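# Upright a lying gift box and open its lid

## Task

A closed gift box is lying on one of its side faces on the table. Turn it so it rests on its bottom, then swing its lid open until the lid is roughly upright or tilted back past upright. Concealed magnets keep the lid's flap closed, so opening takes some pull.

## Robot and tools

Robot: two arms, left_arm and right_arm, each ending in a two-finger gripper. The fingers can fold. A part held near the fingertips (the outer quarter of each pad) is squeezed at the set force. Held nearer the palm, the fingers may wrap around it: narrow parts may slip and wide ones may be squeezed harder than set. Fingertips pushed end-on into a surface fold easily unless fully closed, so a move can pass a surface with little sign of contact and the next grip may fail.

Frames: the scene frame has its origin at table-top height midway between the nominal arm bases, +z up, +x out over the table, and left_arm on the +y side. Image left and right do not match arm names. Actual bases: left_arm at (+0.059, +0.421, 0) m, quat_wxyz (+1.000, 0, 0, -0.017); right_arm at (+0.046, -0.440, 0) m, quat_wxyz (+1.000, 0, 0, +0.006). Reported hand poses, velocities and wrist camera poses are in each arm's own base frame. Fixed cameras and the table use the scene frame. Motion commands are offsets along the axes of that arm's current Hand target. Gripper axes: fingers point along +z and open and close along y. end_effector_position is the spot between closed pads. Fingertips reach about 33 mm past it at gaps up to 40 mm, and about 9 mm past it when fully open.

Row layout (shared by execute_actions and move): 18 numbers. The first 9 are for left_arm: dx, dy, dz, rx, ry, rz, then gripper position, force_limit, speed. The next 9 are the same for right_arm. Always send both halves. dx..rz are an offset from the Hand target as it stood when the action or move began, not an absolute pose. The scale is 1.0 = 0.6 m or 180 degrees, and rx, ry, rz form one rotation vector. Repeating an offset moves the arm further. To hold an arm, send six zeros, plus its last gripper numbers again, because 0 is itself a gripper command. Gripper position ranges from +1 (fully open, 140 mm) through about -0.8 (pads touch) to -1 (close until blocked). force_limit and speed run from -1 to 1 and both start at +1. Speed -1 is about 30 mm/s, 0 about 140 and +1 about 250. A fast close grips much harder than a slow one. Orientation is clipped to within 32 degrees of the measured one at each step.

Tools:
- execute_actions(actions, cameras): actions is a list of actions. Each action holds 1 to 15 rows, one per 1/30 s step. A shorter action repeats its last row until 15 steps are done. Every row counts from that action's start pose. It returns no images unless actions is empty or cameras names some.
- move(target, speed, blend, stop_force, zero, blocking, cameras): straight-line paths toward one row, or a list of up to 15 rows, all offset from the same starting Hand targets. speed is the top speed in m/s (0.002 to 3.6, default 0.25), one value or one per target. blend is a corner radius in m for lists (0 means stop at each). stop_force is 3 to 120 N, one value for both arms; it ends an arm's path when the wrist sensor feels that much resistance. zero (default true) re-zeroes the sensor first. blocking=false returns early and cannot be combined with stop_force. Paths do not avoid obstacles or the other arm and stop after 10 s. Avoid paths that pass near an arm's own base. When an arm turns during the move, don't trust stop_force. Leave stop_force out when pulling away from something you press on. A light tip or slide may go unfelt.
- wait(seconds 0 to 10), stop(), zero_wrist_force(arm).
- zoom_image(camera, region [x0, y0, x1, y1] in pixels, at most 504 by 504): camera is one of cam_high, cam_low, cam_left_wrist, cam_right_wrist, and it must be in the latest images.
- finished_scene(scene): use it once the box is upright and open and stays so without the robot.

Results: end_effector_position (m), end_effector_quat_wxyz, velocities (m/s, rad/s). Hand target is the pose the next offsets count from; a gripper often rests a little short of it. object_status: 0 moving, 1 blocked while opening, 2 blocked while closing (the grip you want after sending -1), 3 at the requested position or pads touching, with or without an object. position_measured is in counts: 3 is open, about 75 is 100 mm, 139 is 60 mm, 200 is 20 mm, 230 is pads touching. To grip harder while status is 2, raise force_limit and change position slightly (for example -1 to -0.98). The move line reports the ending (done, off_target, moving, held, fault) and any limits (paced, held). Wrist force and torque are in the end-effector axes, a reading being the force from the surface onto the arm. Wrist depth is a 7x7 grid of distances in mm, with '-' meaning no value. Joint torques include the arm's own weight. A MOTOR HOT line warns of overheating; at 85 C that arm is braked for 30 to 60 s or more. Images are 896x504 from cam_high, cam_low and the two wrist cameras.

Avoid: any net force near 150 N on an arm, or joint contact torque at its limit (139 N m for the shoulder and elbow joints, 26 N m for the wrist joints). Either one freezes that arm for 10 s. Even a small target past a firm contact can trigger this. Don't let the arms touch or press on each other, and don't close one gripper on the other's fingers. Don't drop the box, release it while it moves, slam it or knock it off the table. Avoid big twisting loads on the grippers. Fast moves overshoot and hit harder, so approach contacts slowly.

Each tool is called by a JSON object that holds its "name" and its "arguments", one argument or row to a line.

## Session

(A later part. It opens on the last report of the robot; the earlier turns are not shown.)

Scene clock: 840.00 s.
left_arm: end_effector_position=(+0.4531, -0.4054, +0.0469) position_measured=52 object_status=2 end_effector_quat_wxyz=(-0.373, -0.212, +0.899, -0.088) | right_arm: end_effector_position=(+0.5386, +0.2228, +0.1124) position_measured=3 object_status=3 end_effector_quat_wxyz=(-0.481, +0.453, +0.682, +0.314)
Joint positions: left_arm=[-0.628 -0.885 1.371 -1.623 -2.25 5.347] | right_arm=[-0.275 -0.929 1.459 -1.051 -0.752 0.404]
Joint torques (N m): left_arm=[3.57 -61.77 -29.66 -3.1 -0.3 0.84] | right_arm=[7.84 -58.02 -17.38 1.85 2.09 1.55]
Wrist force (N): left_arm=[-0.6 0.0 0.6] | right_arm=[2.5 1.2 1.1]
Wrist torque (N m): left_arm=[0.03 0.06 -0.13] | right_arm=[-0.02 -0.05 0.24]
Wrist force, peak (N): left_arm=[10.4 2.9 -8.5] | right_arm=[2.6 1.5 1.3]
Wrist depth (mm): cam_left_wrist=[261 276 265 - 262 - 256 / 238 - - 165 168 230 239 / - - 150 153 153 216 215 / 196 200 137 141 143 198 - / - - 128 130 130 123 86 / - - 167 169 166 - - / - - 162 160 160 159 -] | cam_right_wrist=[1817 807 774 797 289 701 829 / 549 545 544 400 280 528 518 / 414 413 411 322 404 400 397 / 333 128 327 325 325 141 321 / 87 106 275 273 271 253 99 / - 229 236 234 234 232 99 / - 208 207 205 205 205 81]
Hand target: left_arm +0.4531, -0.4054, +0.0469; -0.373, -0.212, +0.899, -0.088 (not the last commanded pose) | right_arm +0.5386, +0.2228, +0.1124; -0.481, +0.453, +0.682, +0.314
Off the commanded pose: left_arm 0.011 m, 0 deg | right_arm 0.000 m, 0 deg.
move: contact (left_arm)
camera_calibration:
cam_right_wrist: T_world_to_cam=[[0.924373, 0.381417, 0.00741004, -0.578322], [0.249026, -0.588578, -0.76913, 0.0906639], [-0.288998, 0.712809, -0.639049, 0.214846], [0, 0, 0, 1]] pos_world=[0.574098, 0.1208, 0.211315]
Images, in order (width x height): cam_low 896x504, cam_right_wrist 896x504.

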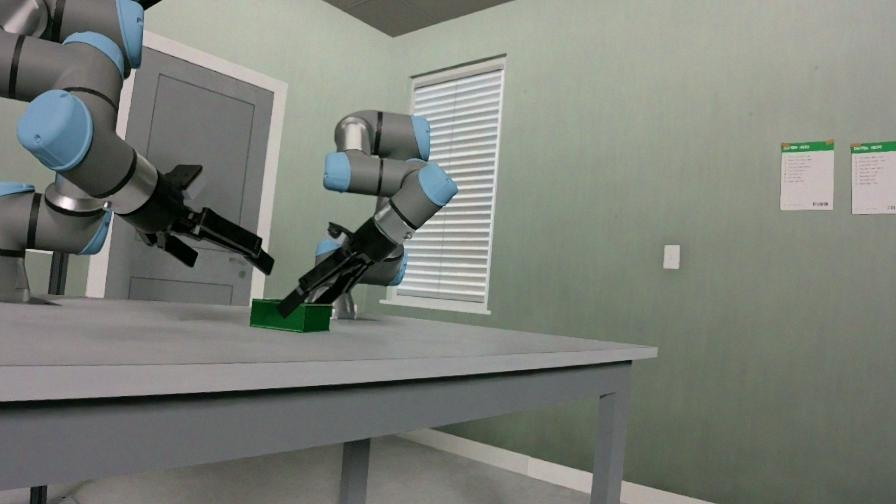

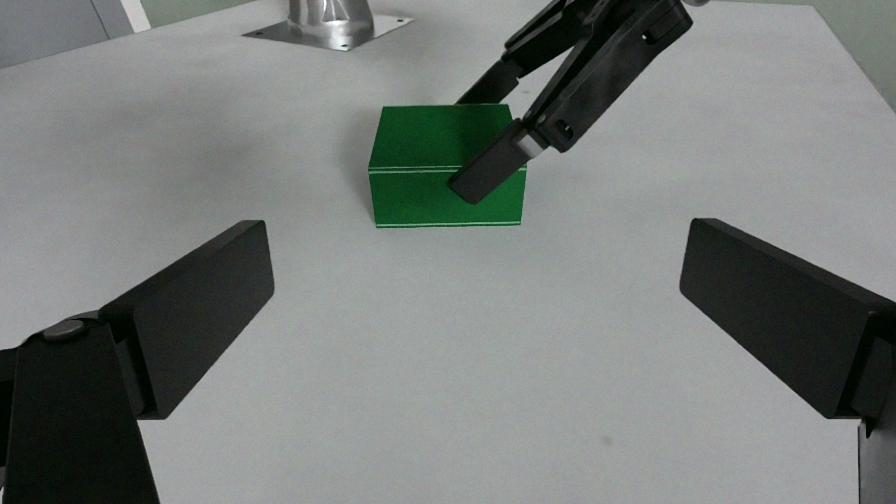

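{"name": "move", "arguments": {
  "target": [
    [0, 0, 0, 0, 0, 0, 1, -1, -1, 0, 0, 0, 0, 0, 0, 1, -1, -1],
    [0, 0, -0.1667, 0, 0, 0, 1, -1, -1, 0, 0, 0, 0, 0, 0, 1, -1, -1],
    [0.208, 0.0515, -0.1525, -0.1955, -0.196, 0.471, 1, -1, -1, -0.0293, 0.007, 0.1902, 0.003, 0, -0.0011, 1, -1, -1]
  ],
  "speed": [0.1, 0.2, 0.4],
  "blend": [0, 0.02, 0],
  "cameras": ["cam_left_wrist", "cam_right_wrist", "cam_low"]
}}

Scene clock: 1058.80 s.
left_arm: end_effector_position=(+0.4178, -0.3886, +0.1999) position_measured=3 object_status=3 end_effector_quat_wxyz=(+0.011, +0.485, +0.874, +0.023) | right_arm: end_effector_position=(+0.5021, +0.3175, +0.0570) position_measured=3 object_status=3 end_effector_quat_wxyz=(-0.483, +0.449, +0.684, +0.312)
Joint positions: left_arm=[-1.014 -1.414 1.598 -1.751 -1.519 6.283] | right_arm=[-0.135 -0.925 1.641 -1.318 -0.642 0.511]
Joint torques (N m): left_arm=[-0.61 -21.49 -28.58 -1.39 0.26 -1.89] | right_arm=[-9.41 -48.54 -31.81 1.69 -0.25 -1.07]
Wrist force (N): left_arm=[0.7 1.7 0.4] | right_arm=[1.8 1.2 1.5]
Wrist torque (N m): left_arm=[0.49 0.17 -0.52] | right_arm=[-0.01 0.14 0.16]
Wrist force, peak (N): left_arm=[0.1 -0.2 3.1] | right_arm=[2.7 1.5 1.4]
Wrist depth (mm): cam_left_wrist=[- - - - 301 - - / - 309 - - - - - / - 322 - 283 - - - / - 333 - 295 - 137 - / - 100 - - - 127 100 / - 99 - - - - - / - - 412 - 339 440 -] | cam_right_wrist=[588 590 587 577 565 553 540 / 400 396 373 256 384 380 379 / 303 300 272 210 269 291 288 / 243 128 225 226 233 141 234 / - 106 200 199 198 185 99 / - 168 172 171 170 170 99 / - 152 151 150 150 150 146]
Hand target: left_arm +0.4184, -0.3883, +0.1999; +0.000, +0.525, +0.851, +0.000 | right_arm +0.5022, +0.3175, +0.0571; -0.483, +0.449, +0.684, +0.312
Off the commanded pose: left_arm 0.001 m, 6 deg | right_arm 0.000 m, 0 deg.
joint sent to its limit (left arm) — joint 6 (wrist 3), upper limit. The joint targets are off in orientation, not in position.
move: off_target (left_arm)
camera_calibration:
cam_left_wrist: T_world_to_cam=[[0.844022, 0.532741, 0.0617577, -0.151321], [0.489427, -0.812203, 0.317471, -0.575208], [0.219289, -0.237726, -0.946255, 0.149288], [0, 0, 0, 1]] pos_world=[0.376504, -0.351081, 0.333221]
cam_right_wrist: T_world_to_cam=[[0.920475, 0.390736, 0.00716357, -0.581337], [0.254737, -0.585991, -0.769236, 0.109232], [-0.296371, 0.709887, -0.638925, 0.105998], [0, 0, 0, 1]] pos_world=[0.538695, 0.215912, 0.155915]
Images, in order (width x height): cam_low 896x504, cam_left_wrist 896x504, cam_right_wrist 896x504.

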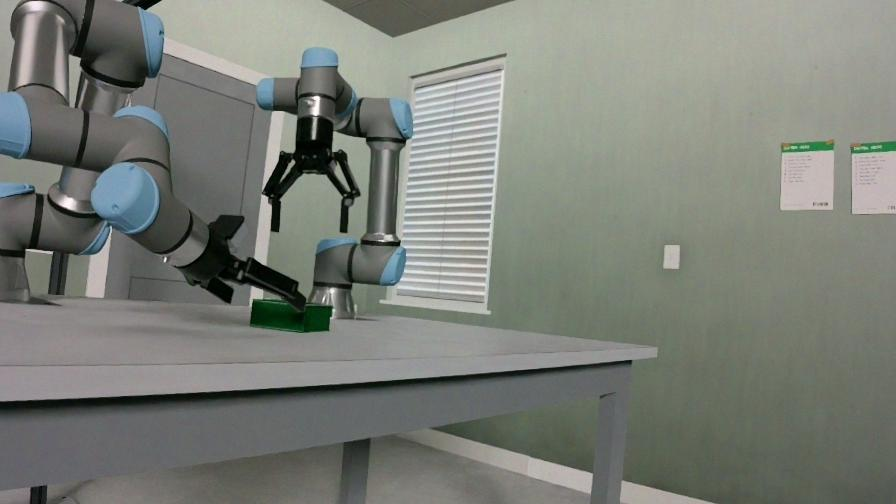

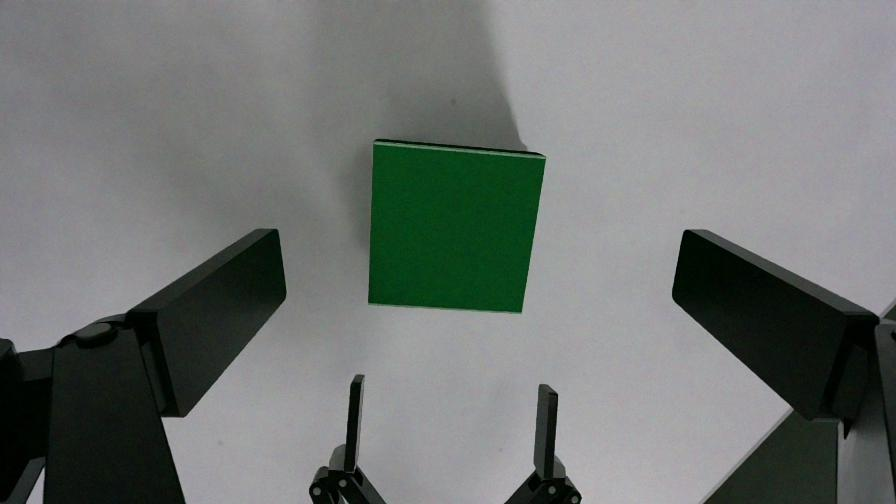

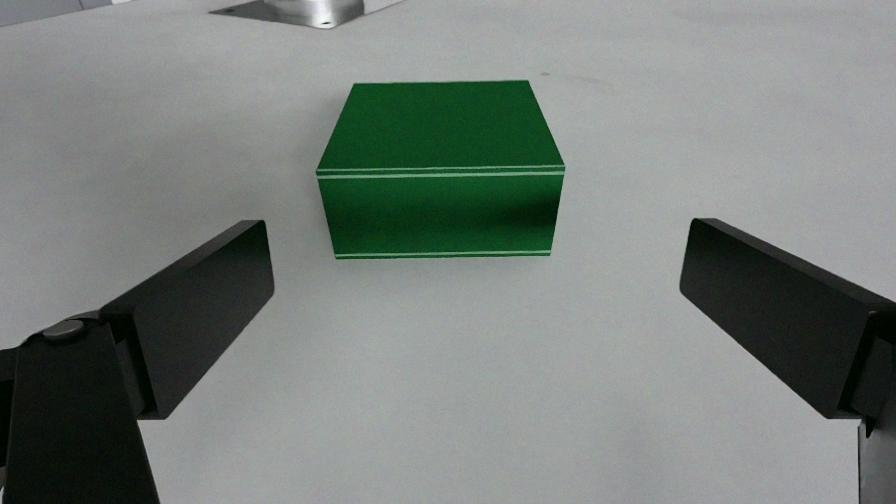

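{"name": "move", "arguments": {
  "target": [
    [0.012, 0.005, 0.02, 0, 0, -0.8333, 1, -1, -1, -0.0055, -0.0063, 0.0597, 0.0047, 0.0433, -0.0017, 1, -1, -1],
    [0.024, 0.0102, 0.1167, 0, 0, 0.998, 1, -1, -1, 0.0147, -0.0083, 0.208, 0.0047, 0.0433, -0.0017, 1, -1, -1]
  ],
  "speed": [0.5, 0.15],
  "blend": [0.01, 0],
  "cameras": ["cam_left_wrist", "cam_right_wrist", "cam_low", "cam_high"]
}}

Scene clock: 1339.30 s.
left_arm: end_effector_position=(+0.4174, -0.3726, +0.1297) position_measured=3 object_status=3 end_effector_quat_wxyz=(+0.000, +0.853, -0.522, +0.000) | right_arm: end_effector_position=(+0.4488, +0.4256, +0.0230) position_measured=3 object_status=3 end_effector_quat_wxyz=(-0.531, +0.422, +0.653, +0.338)
Joint positions: left_arm=[-0.97 -1.388 1.752 -1.934 -1.57 3.27] | right_arm=[0.027 -0.84 1.724 -1.382 -0.452 0.461]
Joint torques (N m): left_arm=[-3.5 -40.23 -31.34 -1.47 1.23 -0.11] | right_arm=[-9.93 -35.67 -28.54 1.49 -0.51 -1.3]
Wrist force (N): left_arm=[0.8 1.5 0.4] | right_arm=[2.2 1.2 1.1]
Wrist torque (N m): left_arm=[0.44 0.16 -0.57] | right_arm=[-0.07 0.15 0.23]
Wrist force, peak (N): left_arm=[1.0 1.8 0.3] | right_arm=[2.3 0.9 2.1]
Wrist depth (mm): cam_left_wrist=[- 239 205 191 192 235 234 / 256 253 217 201 202 - 248 / - 267 263 215 213 266 261 / - 274 273 222 - 136 - / - 100 - - - 127 99 / - 99 - - 316 - - / - - 343 - 332 - -] | cam_right_wrist=[1791 2097 588 695 846 668 634 / 417 412 409 404 399 390 382 / 268 266 128 127 135 256 253 / 197 95 90 99 94 98 189 / - 91 91 91 91 90 99 / - 102 105 102 104 118 99 / - 110 109 109 108 108 105]
Hand target: left_arm +0.4174, -0.3726, +0.1298; +0.000, +0.853, -0.522, +0.000 | right_arm +0.4490, +0.4256, +0.0230; -0.531, +0.422, +0.653, +0.338
Off the commanded pose: left_arm 0.000 m, 0 deg | right_arm 0.000 m, 0 deg.
move: done
camera_calibration:
cam_left_wrist: T_world_to_cam=[[-0.887572, -0.460564, 0.00979698, 0.20423], [-0.433453, 0.842148, 0.320788, 0.461368], [-0.155994, 0.280476, -0.9471, 0.43655], [0, 0, 0, 1]] pos_world=[0.449349, -0.416921, 0.263455]
cam_right_wrist: T_world_to_cam=[[0.915038, 0.403316, 0.00649769, -0.577232], [0.218266, -0.481524, -0.84882, 0.133725], [-0.339214, 0.77812, -0.528642, -0.0206072], [0, 0, 0, 1]] pos_world=[0.492011, 0.313233, 0.106365]

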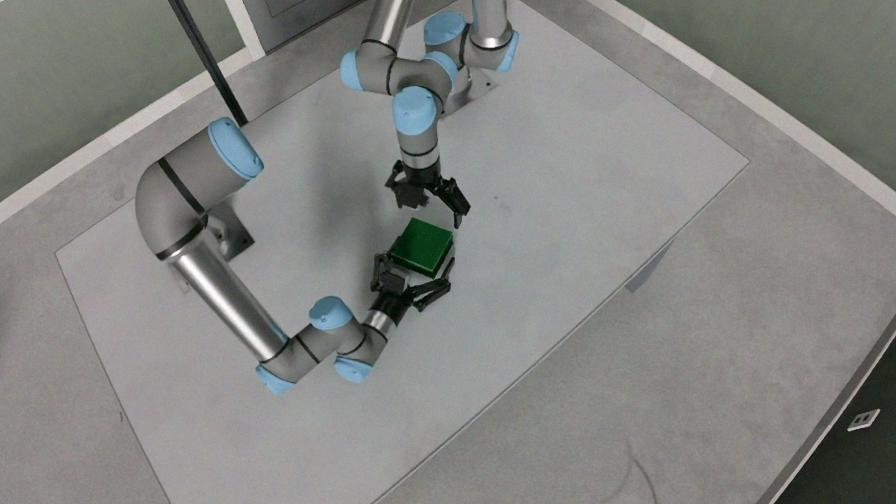

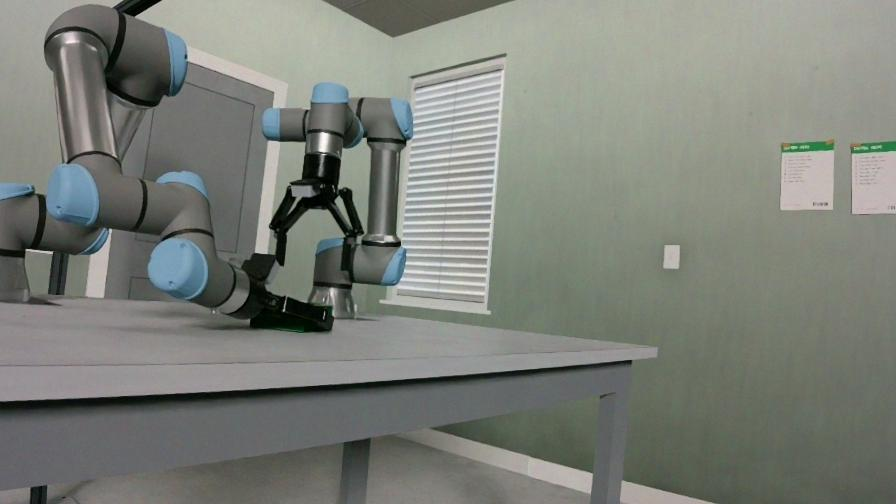

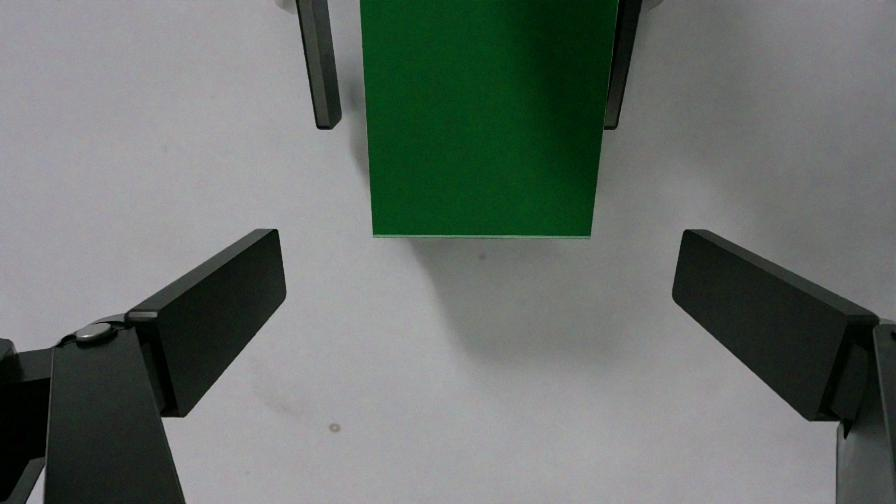

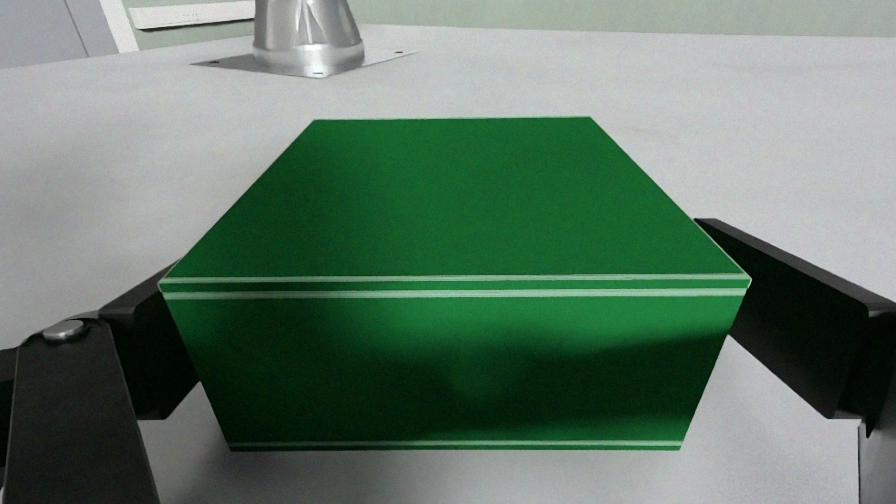

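{"name": "move", "arguments": {
  "target": [
    [0.0133, 0.0108, 0, 0, 0, 0, 1, -1, -1, 0, -0.0158, 0, 0, 0, 0, 1, -0.05, -1],
    [0.0133, 0.0108, 0.05, 0, 0, 0, 1, -1, -1, 0, -0.0158, 0, 0, 0, 0, -1, -0.05, -1]
  ],
  "speed": [0.05, 0.1],
  "cameras": ["cam_left_wrist", "cam_right_wrist", "cam_low"]
}}

Scene clock: 1436.00 s.
left_arm: end_effector_position=(+0.4152, -0.3827, +0.0998) position_measured=3 object_status=3 end_effector_quat_wxyz=(+0.000, +0.853, -0.522, +0.000) | right_arm: end_effector_position=(+0.4404, +0.4216, +0.0231) position_measured=66 object_status=0 end_effector_quat_wxyz=(-0.531, +0.422, +0.653, +0.338)
Joint positions: left_arm=[-0.983 -1.348 1.785 -2.008 -1.57 3.257] | right_arm=[0.021 -0.854 1.753 -1.39 -0.458 0.454]
Joint torques (N m): left_arm=[6.58 -44.09 -25.95 -4.61 -0.52 1.62] | right_arm=[5.72 -33.82 -27.16 1.36 1.59 1.31]
Wrist force (N): left_arm=[1.0 1.6 0.4] | right_arm=[3.5 0.7 0.4]
Wrist torque (N m): left_arm=[0.47 0.13 -0.38] | right_arm=[-0.18 0.19 0.16]
Wrist force, peak (N): left_arm=[0.8 1.5 1.6] | right_arm=[3.7 0.9 0.5]
Wrist depth (mm): cam_left_wrist=[212 - 168 164 164 211 209 / 224 - 171 172 172 220 219 / - 232 231 181 183 - 232 / - - 243 190 190 146 246 / - 100 262 - - 136 105 / - 100 275 - 269 273 - / - - - - 298 - -] | cam_right_wrist=[1728 726 591 713 693 674 769 / 417 413 408 404 396 389 380 / 268 267 128 128 135 241 252 / 197 197 90 100 94 93 190 / 90 84 92 92 92 92 84 / - 64 106 104 106 106 67 / - - 109 109 108 108 -]
Hand target: left_arm +0.4152, -0.3827, +0.0998; +0.000, +0.853, -0.522, +0.000 | right_arm +0.4404, +0.4216, +0.0231; -0.531, +0.422, +0.653, +0.338
Off the commanded pose: left_arm 0.000 m, 0 deg | right_arm 0.000 m, 0 deg.
move: done
camera_calibration:
cam_left_wrist: T_world_to_cam=[[-0.887535, -0.460637, 0.00977155, 0.197876], [-0.433568, 0.842178, 0.320556, 0.478598], [-0.155889, 0.280268, -0.947179, 0.410699], [0, 0, 0, 1]] pos_world=[0.44715, -0.427021, 0.233655]
cam_right_wrist: T_world_to_cam=[[0.915079, 0.403219, 0.00667341, -0.567849], [0.218394, -0.481584, -0.848752, 0.133688], [-0.339019, 0.778133, -0.528749, -0.0204118], [0, 0, 0, 1]] pos_world=[0.48351, 0.309233, 0.106465]
Images, in order (width x height): cam_low 896x504, cam_left_wrist 896x504, cam_right_wrist 896x504.

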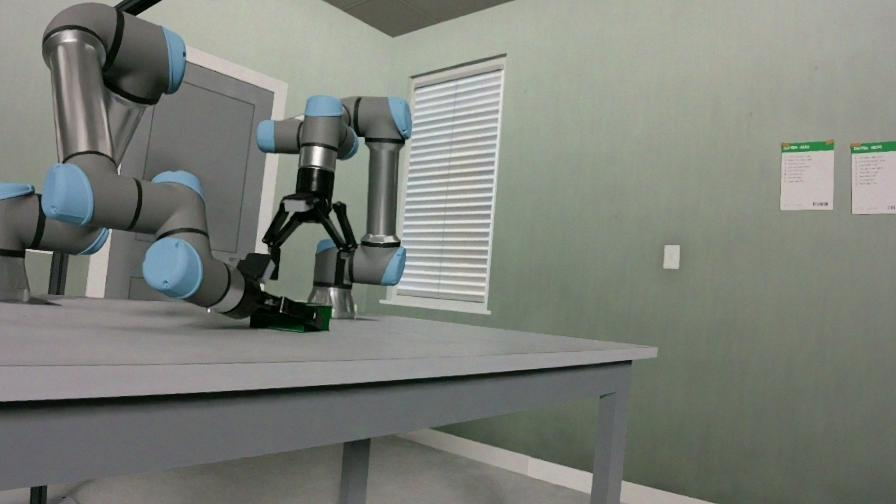

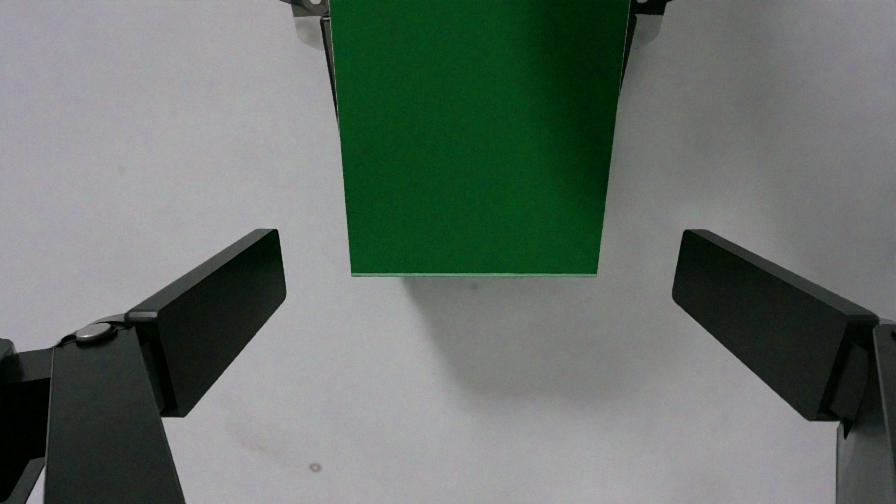

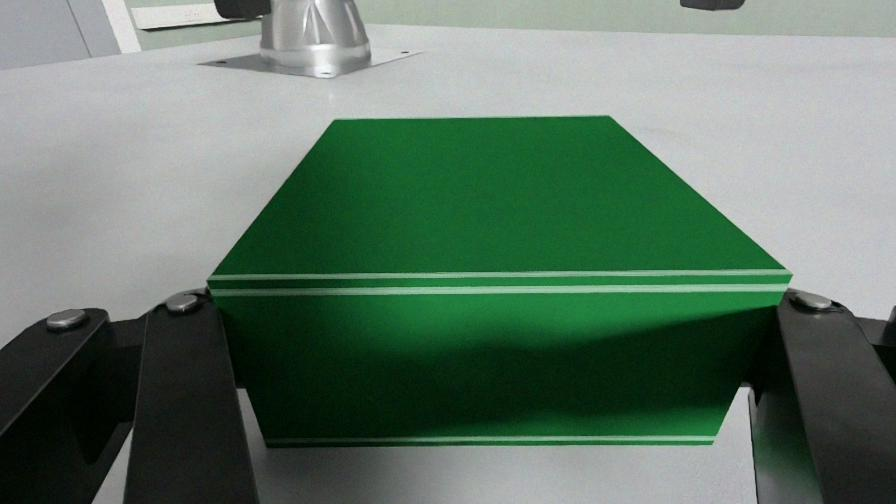

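{"name": "move", "arguments": {
  "target": [
    [0, 0.0015, 0.0672, 0, 0, 0, 1, -1, -1, 0, 0, 0, 0, 0, 0, -1, -0.05, -1],
    [0, 0.0015, 0.0672, 0, 0, 0, -1, -1, -1, 0, 0, 0, 0, 0, 0, -1, -0.05, -1]
  ],
  "speed": [0.1, 0.1],
  "cameras": ["cam_left_wrist", "cam_low"]
}}

Scene clock: 1459.33 s.
left_arm: end_effector_position=(+0.4145, -0.3830, +0.0596) position_measured=56 object_status=0 end_effector_quat_wxyz=(+0.000, +0.853, -0.522, +0.000) | right_arm: end_effector_position=(+0.4403, +0.4216, +0.0231) position_measured=66 object_status=2 end_effector_quat_wxyz=(-0.531, +0.422, +0.653, +0.338)
Joint positions: left_arm=[-0.985 -1.303 1.843 -2.111 -1.57 3.255] | right_arm=[0.021 -0.854 1.753 -1.39 -0.458 0.454]
Joint torques (N m): left_arm=[0.55 -38.92 -24.81 -4.36 -4.49 1.07] | right_arm=[4.24 -37.08 -18.9 -1.74 2.96 1.19]
Wrist force (N): left_arm=[-2.3 -6.2 -6.8] | right_arm=[5.8 -5.3 -1.5]
Wrist torque (N m): left_arm=[0.80 0.21 -0.47] | right_arm=[0.06 0.18 -0.05]
Wrist force, peak (N): left_arm=[-2.7 -6.2 -7.2] | right_arm=[5.9 -5.5 -1.6]
Wrist depth (mm): cam_left_wrist=[177 175 128 128 126 171 173 / 187 185 137 134 134 - 182 / 195 195 144 141 141 192 192 / 207 202 149 150 151 143 - / - - 155 157 157 111 86 / - - 231 235 227 - - / - - - 244 - - -] | cam_right_wrist=[1728 741 581 707 840 561 1593 / 414 413 165 408 175 354 381 / 267 286 128 128 135 254 252 / 197 197 91 100 94 93 189 / 90 84 92 92 92 92 84 / - 64 106 104 106 106 67 / - - 109 109 108 108 -]
Hand target: left_arm +0.4144, -0.3830, +0.0595; +0.000, +0.853, -0.522, +0.000 | right_arm +0.4404, +0.4216, +0.0231; -0.531, +0.422, +0.653, +0.338
Off the commanded pose: left_arm 0.000 m, 0 deg | right_arm 0.000 m, 0 deg.
move: done
camera_calibration:
cam_left_wrist: T_world_to_cam=[[-0.88751, -0.460687, 0.00965821, 0.197454], [-0.433653, 0.842149, 0.320514, 0.491584], [-0.15579, 0.280271, -0.947195, 0.37249], [0, 0, 0, 1]] pos_world=[0.44645, -0.427421, 0.193354]
Images, in order (width x height): cam_low 896x504, cam_left_wrist 896x504.

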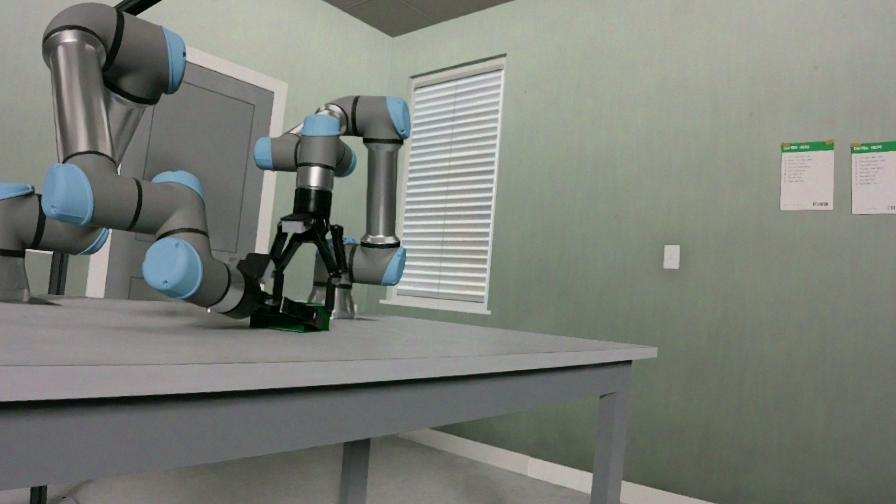

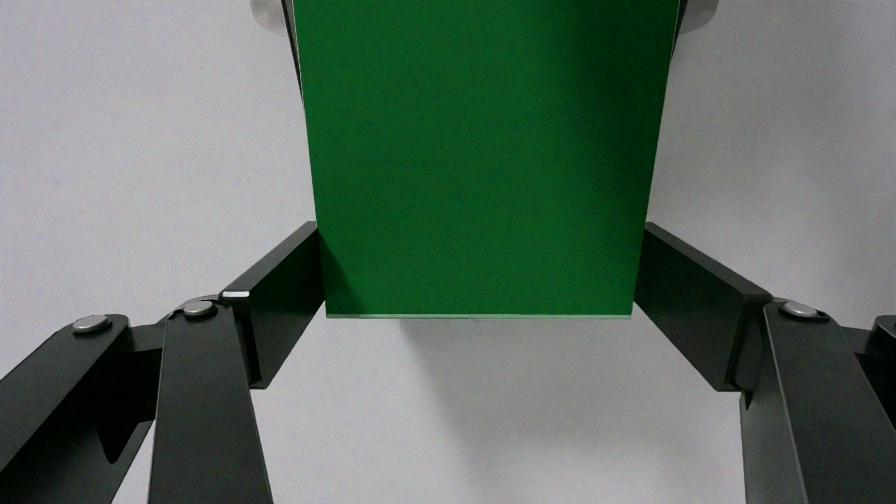

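{"name": "move", "arguments": {
  "target": [0.0015, 0, -0.022, 0, 0, 0, -1, -1, -1, 0, 0, 0, 0, 0, 0, -1, -0.05, -1],
  "speed": 0.03,
  "stop_force": 14,
  "cameras": ["cam_left_wrist", "cam_right_wrist", "cam_low"]
}}

Scene clock: 1471.10 s.
left_arm: end_effector_position=(+0.4148, -0.3839, +0.0727) position_measured=56 object_status=2 end_effector_quat_wxyz=(+0.000, +0.853, -0.522, +0.000) | right_arm: end_effector_position=(+0.4404, +0.4216, +0.0231) position_measured=66 object_status=2 end_effector_quat_wxyz=(-0.531, +0.422, +0.653, +0.338)
Joint positions: left_arm=[-0.985 -1.317 1.823 -2.076 -1.57 3.255] | right_arm=[0.021 -0.854 1.753 -1.39 -0.458 0.454]
Joint torques (N m): left_arm=[-8.52 -20.78 -14.55 -3.59 -1.95 -1.72] | right_arm=[5.32 -40.66 -11.81 -2.59 3.7 1.17]
Wrist force (N): left_arm=[4.1 -6.3 1.3] | right_arm=[7.4 -6.5 1.9]
Wrist torque (N m): left_arm=[0.53 -0.05 -0.42] | right_arm=[0.10 0.04 -0.10]
Wrist force, peak (N): left_arm=[-2.8 -7.5 -7.4] | right_arm=[7.1 -7.8 1.2]
Wrist depth (mm): cam_left_wrist=[185 187 138 137 137 183 184 / - 197 142 142 141 194 195 / 210 209 204 146 145 201 204 / - - 149 151 151 212 - / - - 132 155 154 111 86 / - - 250 - 246 111 - / - - 264 265 - - -] | cam_right_wrist=[1752 1978 586 870 689 569 646 / 414 414 148 151 149 354 382 / 268 267 115 115 119 224 253 / 197 186 93 96 91 91 190 / 90 84 92 92 92 92 83 / - 64 106 104 106 106 67 / - - 109 109 108 108 -]
Hand target: left_arm +0.4148, -0.3839, +0.0727; +0.000, +0.853, -0.522, +0.000 | right_arm +0.4404, +0.4216, +0.0231; -0.531, +0.422, +0.653, +0.338
Off the commanded pose: left_arm 0.000 m, 0 deg | right_arm 0.000 m, 0 deg.
move: done
camera_calibration:
cam_left_wrist: T_world_to_cam=[[-0.887535, -0.460637, 0.00977155, 0.197233], [-0.433568, 0.842178, 0.320556, 0.488122], [-0.155889, 0.280268, -0.947179, 0.385304], [0, 0, 0, 1]] pos_world=[0.44675, -0.428221, 0.206555]
cam_right_wrist: T_world_to_cam=[[0.915079, 0.403219, 0.00667246, -0.567849], [0.218393, -0.481585, -0.848752, 0.133689], [-0.339019, 0.778133, -0.528749, -0.0204118], [0, 0, 0, 1]] pos_world=[0.48351, 0.309233, 0.106465]
Images, in order (width x height): cam_low 896x504, cam_left_wrist 896x504, cam_right_wrist 896x504.

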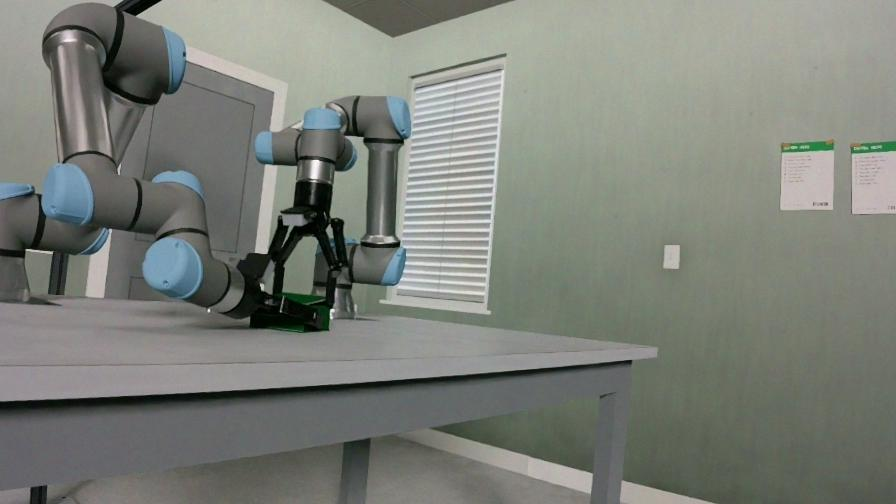

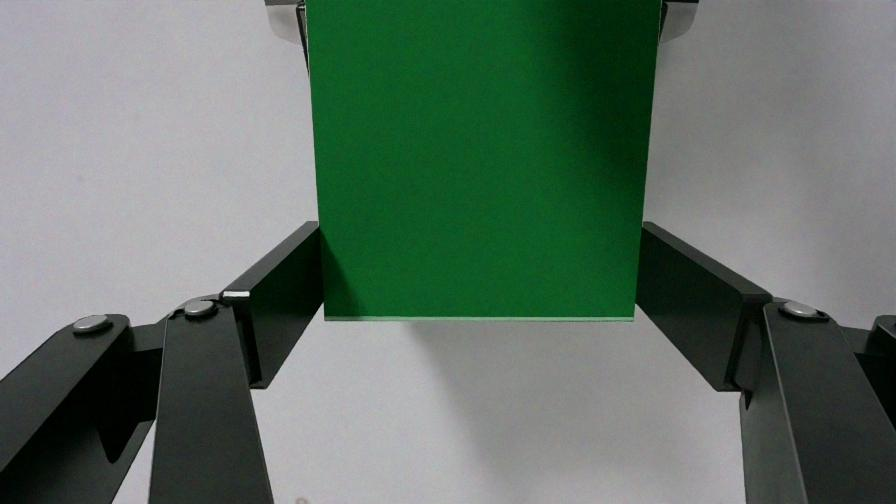

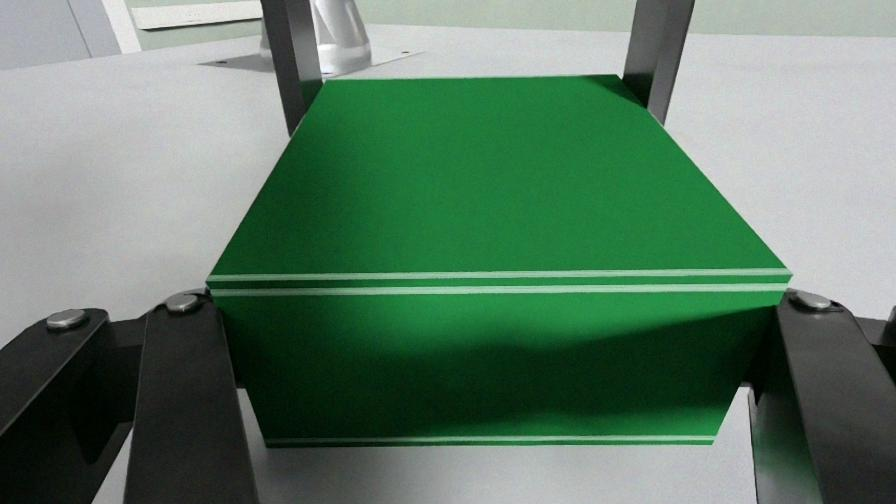

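{"name": "move", "arguments": {
  "target": [
    [0.0195, 0, -0.0568, 0, 0, 0, -1, -1, -1, 0, 0, 0, 0, 0, 0, -1, -0.05, -1],
    [0.0547, 0, -0.0985, 0, 0, 0, -1, -1, -1, 0, 0, 0, 0, 0, 0, -1, -0.05, -1]
  ],
  "speed": 0.06,
  "blend": [0.01, 0],
  "stop_force": 20,
  "cameras": ["cam_left_wrist", "cam_right_wrist", "cam_low"]
}}

Scene clock: 1526.50 s.
left_arm: end_effector_position=(+0.4298, -0.4131, +0.1318) position_measured=56 object_status=2 end_effector_quat_wxyz=(+0.000, +0.853, -0.522, +0.000) | right_arm: end_effector_position=(+0.4404, +0.4216, +0.0231) position_measured=66 object_status=2 end_effector_quat_wxyz=(-0.531, +0.422, +0.653, +0.338)
Joint positions: left_arm=[-0.991 -1.306 1.643 -1.908 -1.57 3.248] | right_arm=[0.021 -0.854 1.753 -1.39 -0.458 0.454]
Joint torques (N m): left_arm=[2.89 -49.9 -21.59 -2.59 -3.63 1.31] | right_arm=[3.71 -41.9 -8.91 -1.17 2.16 1.1]
Wrist force (N): left_arm=[6.2 -5.5 5.4] | right_arm=[18.1 -7.0 0.8]
Wrist torque (N m): left_arm=[0.52 -0.01 -0.27] | right_arm=[0.11 -0.14 -0.16]
Wrist force, peak (N): left_arm=[-12.7 -6.0 -1.5] | right_arm=[21.9 -7.6 1.7]
Wrist depth (mm): cam_left_wrist=[245 239 199 237 198 - - / 258 - 206 193 196 - 248 / - - 261 172 170 264 262 / 274 - 150 155 155 131 280 / - - 132 147 144 111 86 / - - - - 316 112 - / - - - - 344 - -] | cam_right_wrist=[1804 - 93 93 93 93 779 / 416 341 91 91 91 91 384 / 268 89 89 89 88 88 253 / 198 87 86 - 86 86 181 / 90 84 93 93 93 93 84 / - 64 107 104 107 107 67 / - - 109 109 109 108 -]
Hand target: left_arm +0.4298, -0.4131, +0.1318; +0.000, +0.853, -0.522, +0.000 | right_arm +0.4404, +0.4216, +0.0231; -0.531, +0.422, +0.653, +0.338
Off the commanded pose: left_arm 0.000 m, 0 deg | right_arm 0.000 m, 0 deg.
move: done
camera_calibration:
cam_left_wrist: T_world_to_cam=[[-0.887535, -0.460637, 0.00977155, 0.196519], [-0.433568, 0.842178, 0.320556, 0.500304], [-0.155889, 0.280268, -0.947179, 0.45171], [0, 0, 0, 1]] pos_world=[0.46175, -0.457421, 0.265555]
cam_right_wrist: T_world_to_cam=[[0.915079, 0.403219, 0.00667246, -0.567849], [0.218393, -0.481585, -0.848752, 0.133689], [-0.339019, 0.778133, -0.528749, -0.0204118], [0, 0, 0, 1]] pos_world=[0.48351, 0.309233, 0.106465]
Images, in order (width x height): cam_low 896x504, cam_left_wrist 896x504, cam_right_wrist 896x504.

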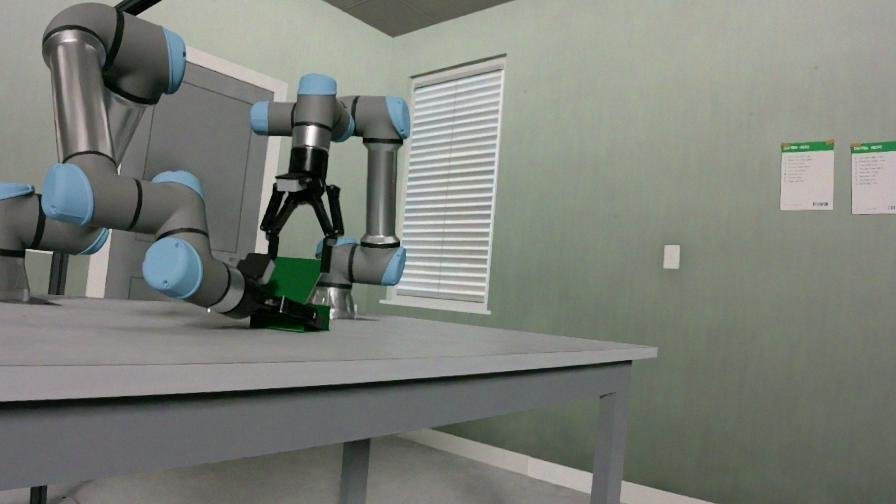

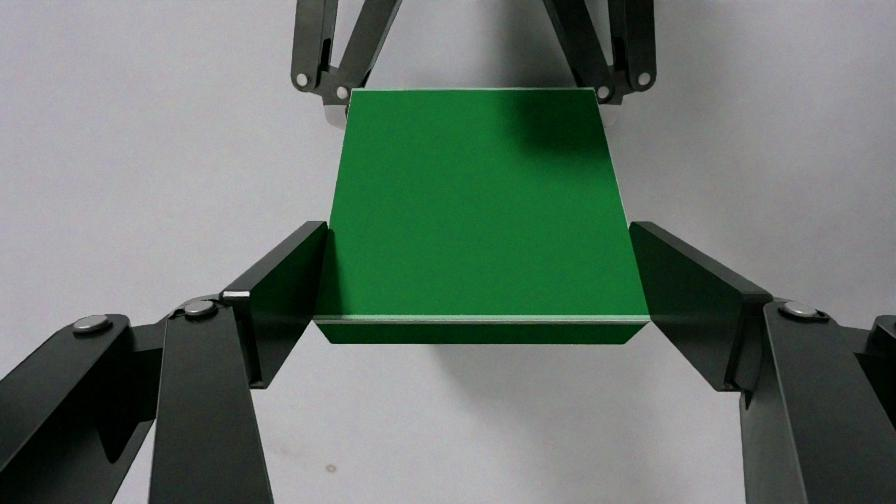

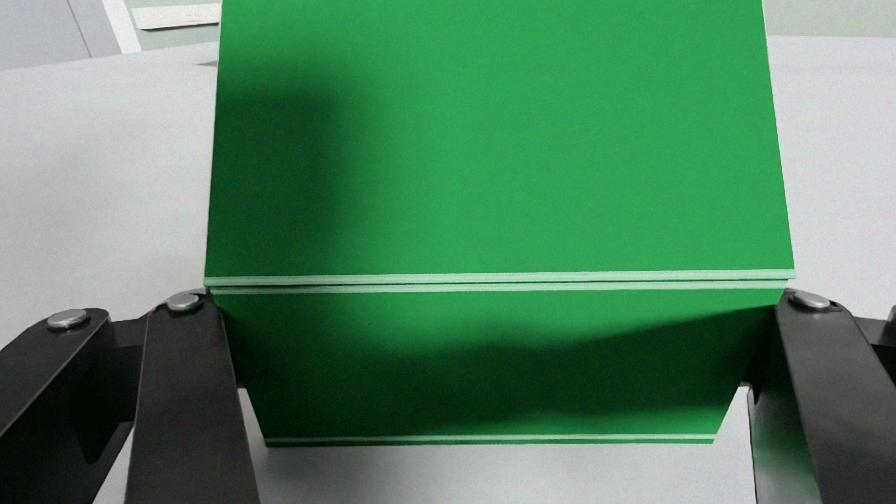

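{"name": "move", "arguments": {
  "target": [
    [0.025, 0, -0.0115, 0, 0, 0, -1, -1, -1, 0, 0, 0, 0, 0, 0, -1, -0.05, -1],
    [0.0617, 0, -0.0267, 0, 0, 0, -1, -1, -1, 0, 0, 0, 0, 0, 0, -1, -0.05, -1],
    [0.101, 0, -0.0318, 0, 0, 0, -1, -1, -1, 0, 0, 0, 0, 0, 0, -1, -0.05, -1],
    [0.1327, 0, -0.0285, 0, 0, 0, -1, -1, -1, 0, 0, 0, 0, 0, 0, -1, -0.05, -1]
  ],
  "speed": 0.06,
  "blend": [0.005, 0.008, 0.008, 0],
  "stop_force": 20,
  "cameras": ["cam_left_wrist", "cam_right_wrist", "cam_low"]
}}

Scene clock: 1553.83 s.
left_arm: end_effector_position=(+0.4660, -0.4840, +0.1489) position_measured=56 object_status=2 end_effector_quat_wxyz=(+0.000, +0.853, -0.522, +0.000) | right_arm: end_effector_position=(+0.4404, +0.4216, +0.0231) position_measured=66 object_status=2 end_effector_quat_wxyz=(-0.531, +0.422, +0.653, +0.338)
Joint positions: left_arm=[-1.004 -1.141 1.37 -1.799 -1.57 3.236] | right_arm=[0.021 -0.854 1.753 -1.39 -0.458 0.454]
Joint torques (N m): left_arm=[0.17 -53.53 -20.32 -4.28 -3.75 1.49] | right_arm=[0.4 -46.04 -8.6 -0.62 1.17 1.15]
Wrist force (N): left_arm=[0.9 -6.7 -1.4] | right_arm=[6.3 -8.0 -0.5]
Wrist torque (N m): left_arm=[0.67 0.18 -0.35] | right_arm=[-0.69 0.36 -0.22]
Wrist force, peak (N): left_arm=[-9.5 -6.0 -10.5] | right_arm=[19.8 -7.2 1.2]
Wrist depth (mm): cam_left_wrist=[261 259 255 167 193 253 258 / - 269 211 210 208 263 265 / - 284 278 - 230 280 280 / 298 - 158 207 207 130 - / - - 132 135 134 112 86 / - - - 290 136 - - / - - - - - - -] | cam_right_wrist=[- - - - - - - / - 64 63 - 63 - 66 / 251 70 72 70 74 - 70 / 197 79 80 79 82 80 172 / 90 86 92 93 93 92 84 / - 64 106 104 106 107 67 / - - 109 109 108 108 -]
Hand target: left_arm +0.4660, -0.4840, +0.1489; +0.000, +0.853, -0.522, +0.000 | right_arm +0.4404, +0.4216, +0.0231; -0.531, +0.422, +0.653, +0.338
Off the commanded pose: left_arm 0.000 m, 0 deg | right_arm 0.000 m, 0 deg.
move: done
camera_calibration:
cam_left_wrist: T_world_to_cam=[[-0.887541, -0.460626, 0.00972802, 0.195843], [-0.433556, 0.842153, 0.320635, 0.570187], [-0.155885, 0.280359, -0.947153, 0.49346], [0, 0, 0, 1]] pos_world=[0.49795, -0.528321, 0.282655]
cam_right_wrist: T_world_to_cam=[[0.915079, 0.403219, 0.00667246, -0.567849], [0.218393, -0.481585, -0.848752, 0.133689], [-0.339019, 0.778133, -0.528749, -0.0204118], [0, 0, 0, 1]] pos_world=[0.48351, 0.309233, 0.106465]
Images, in order (width x height): cam_low 896x504, cam_left_wrist 896x504, cam_right_wrist 896x504.

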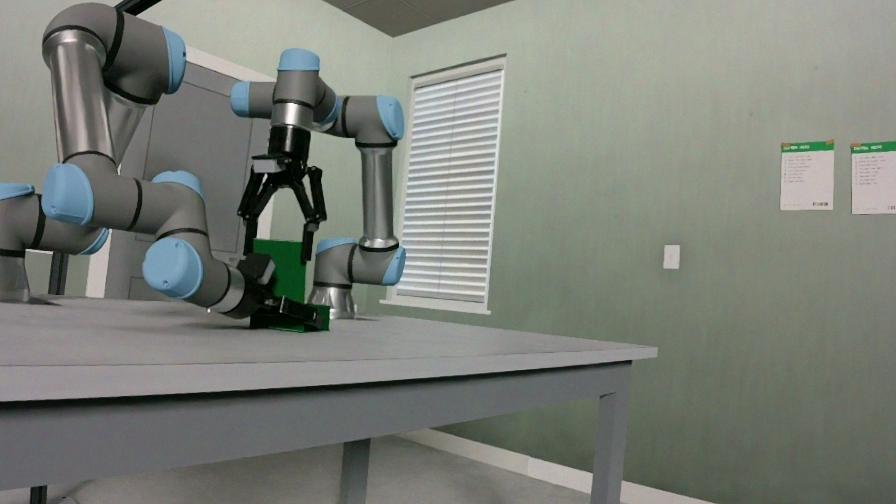

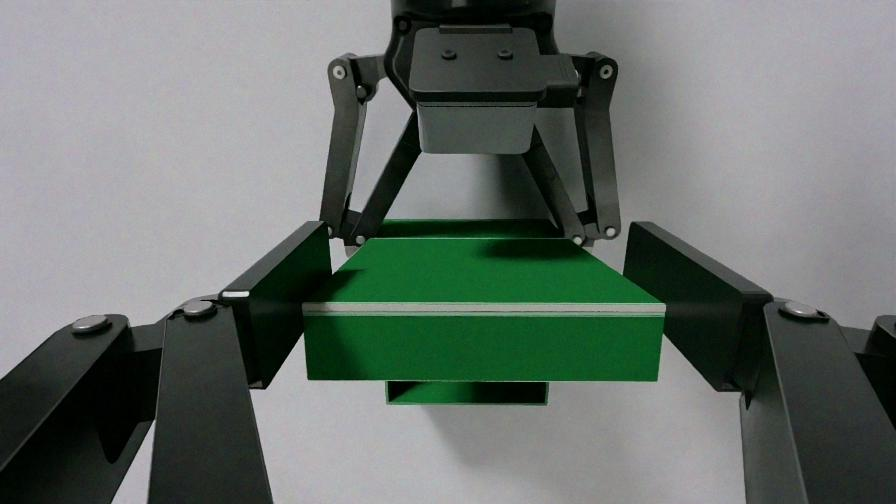

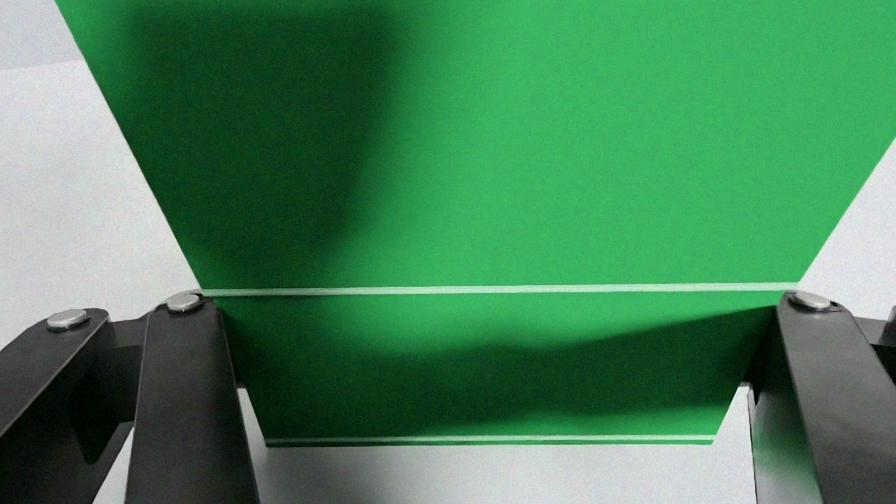

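{"name": "zoom_image", "arguments": {
  "camera": "cam_low",
  "region": [220, 210, 360, 345]
}}

Scaled by 3.600 from the camera's 896x504 image, which has a finer 1280x720 frame.

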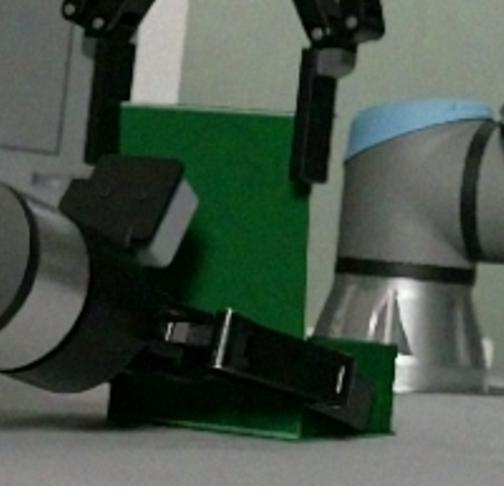

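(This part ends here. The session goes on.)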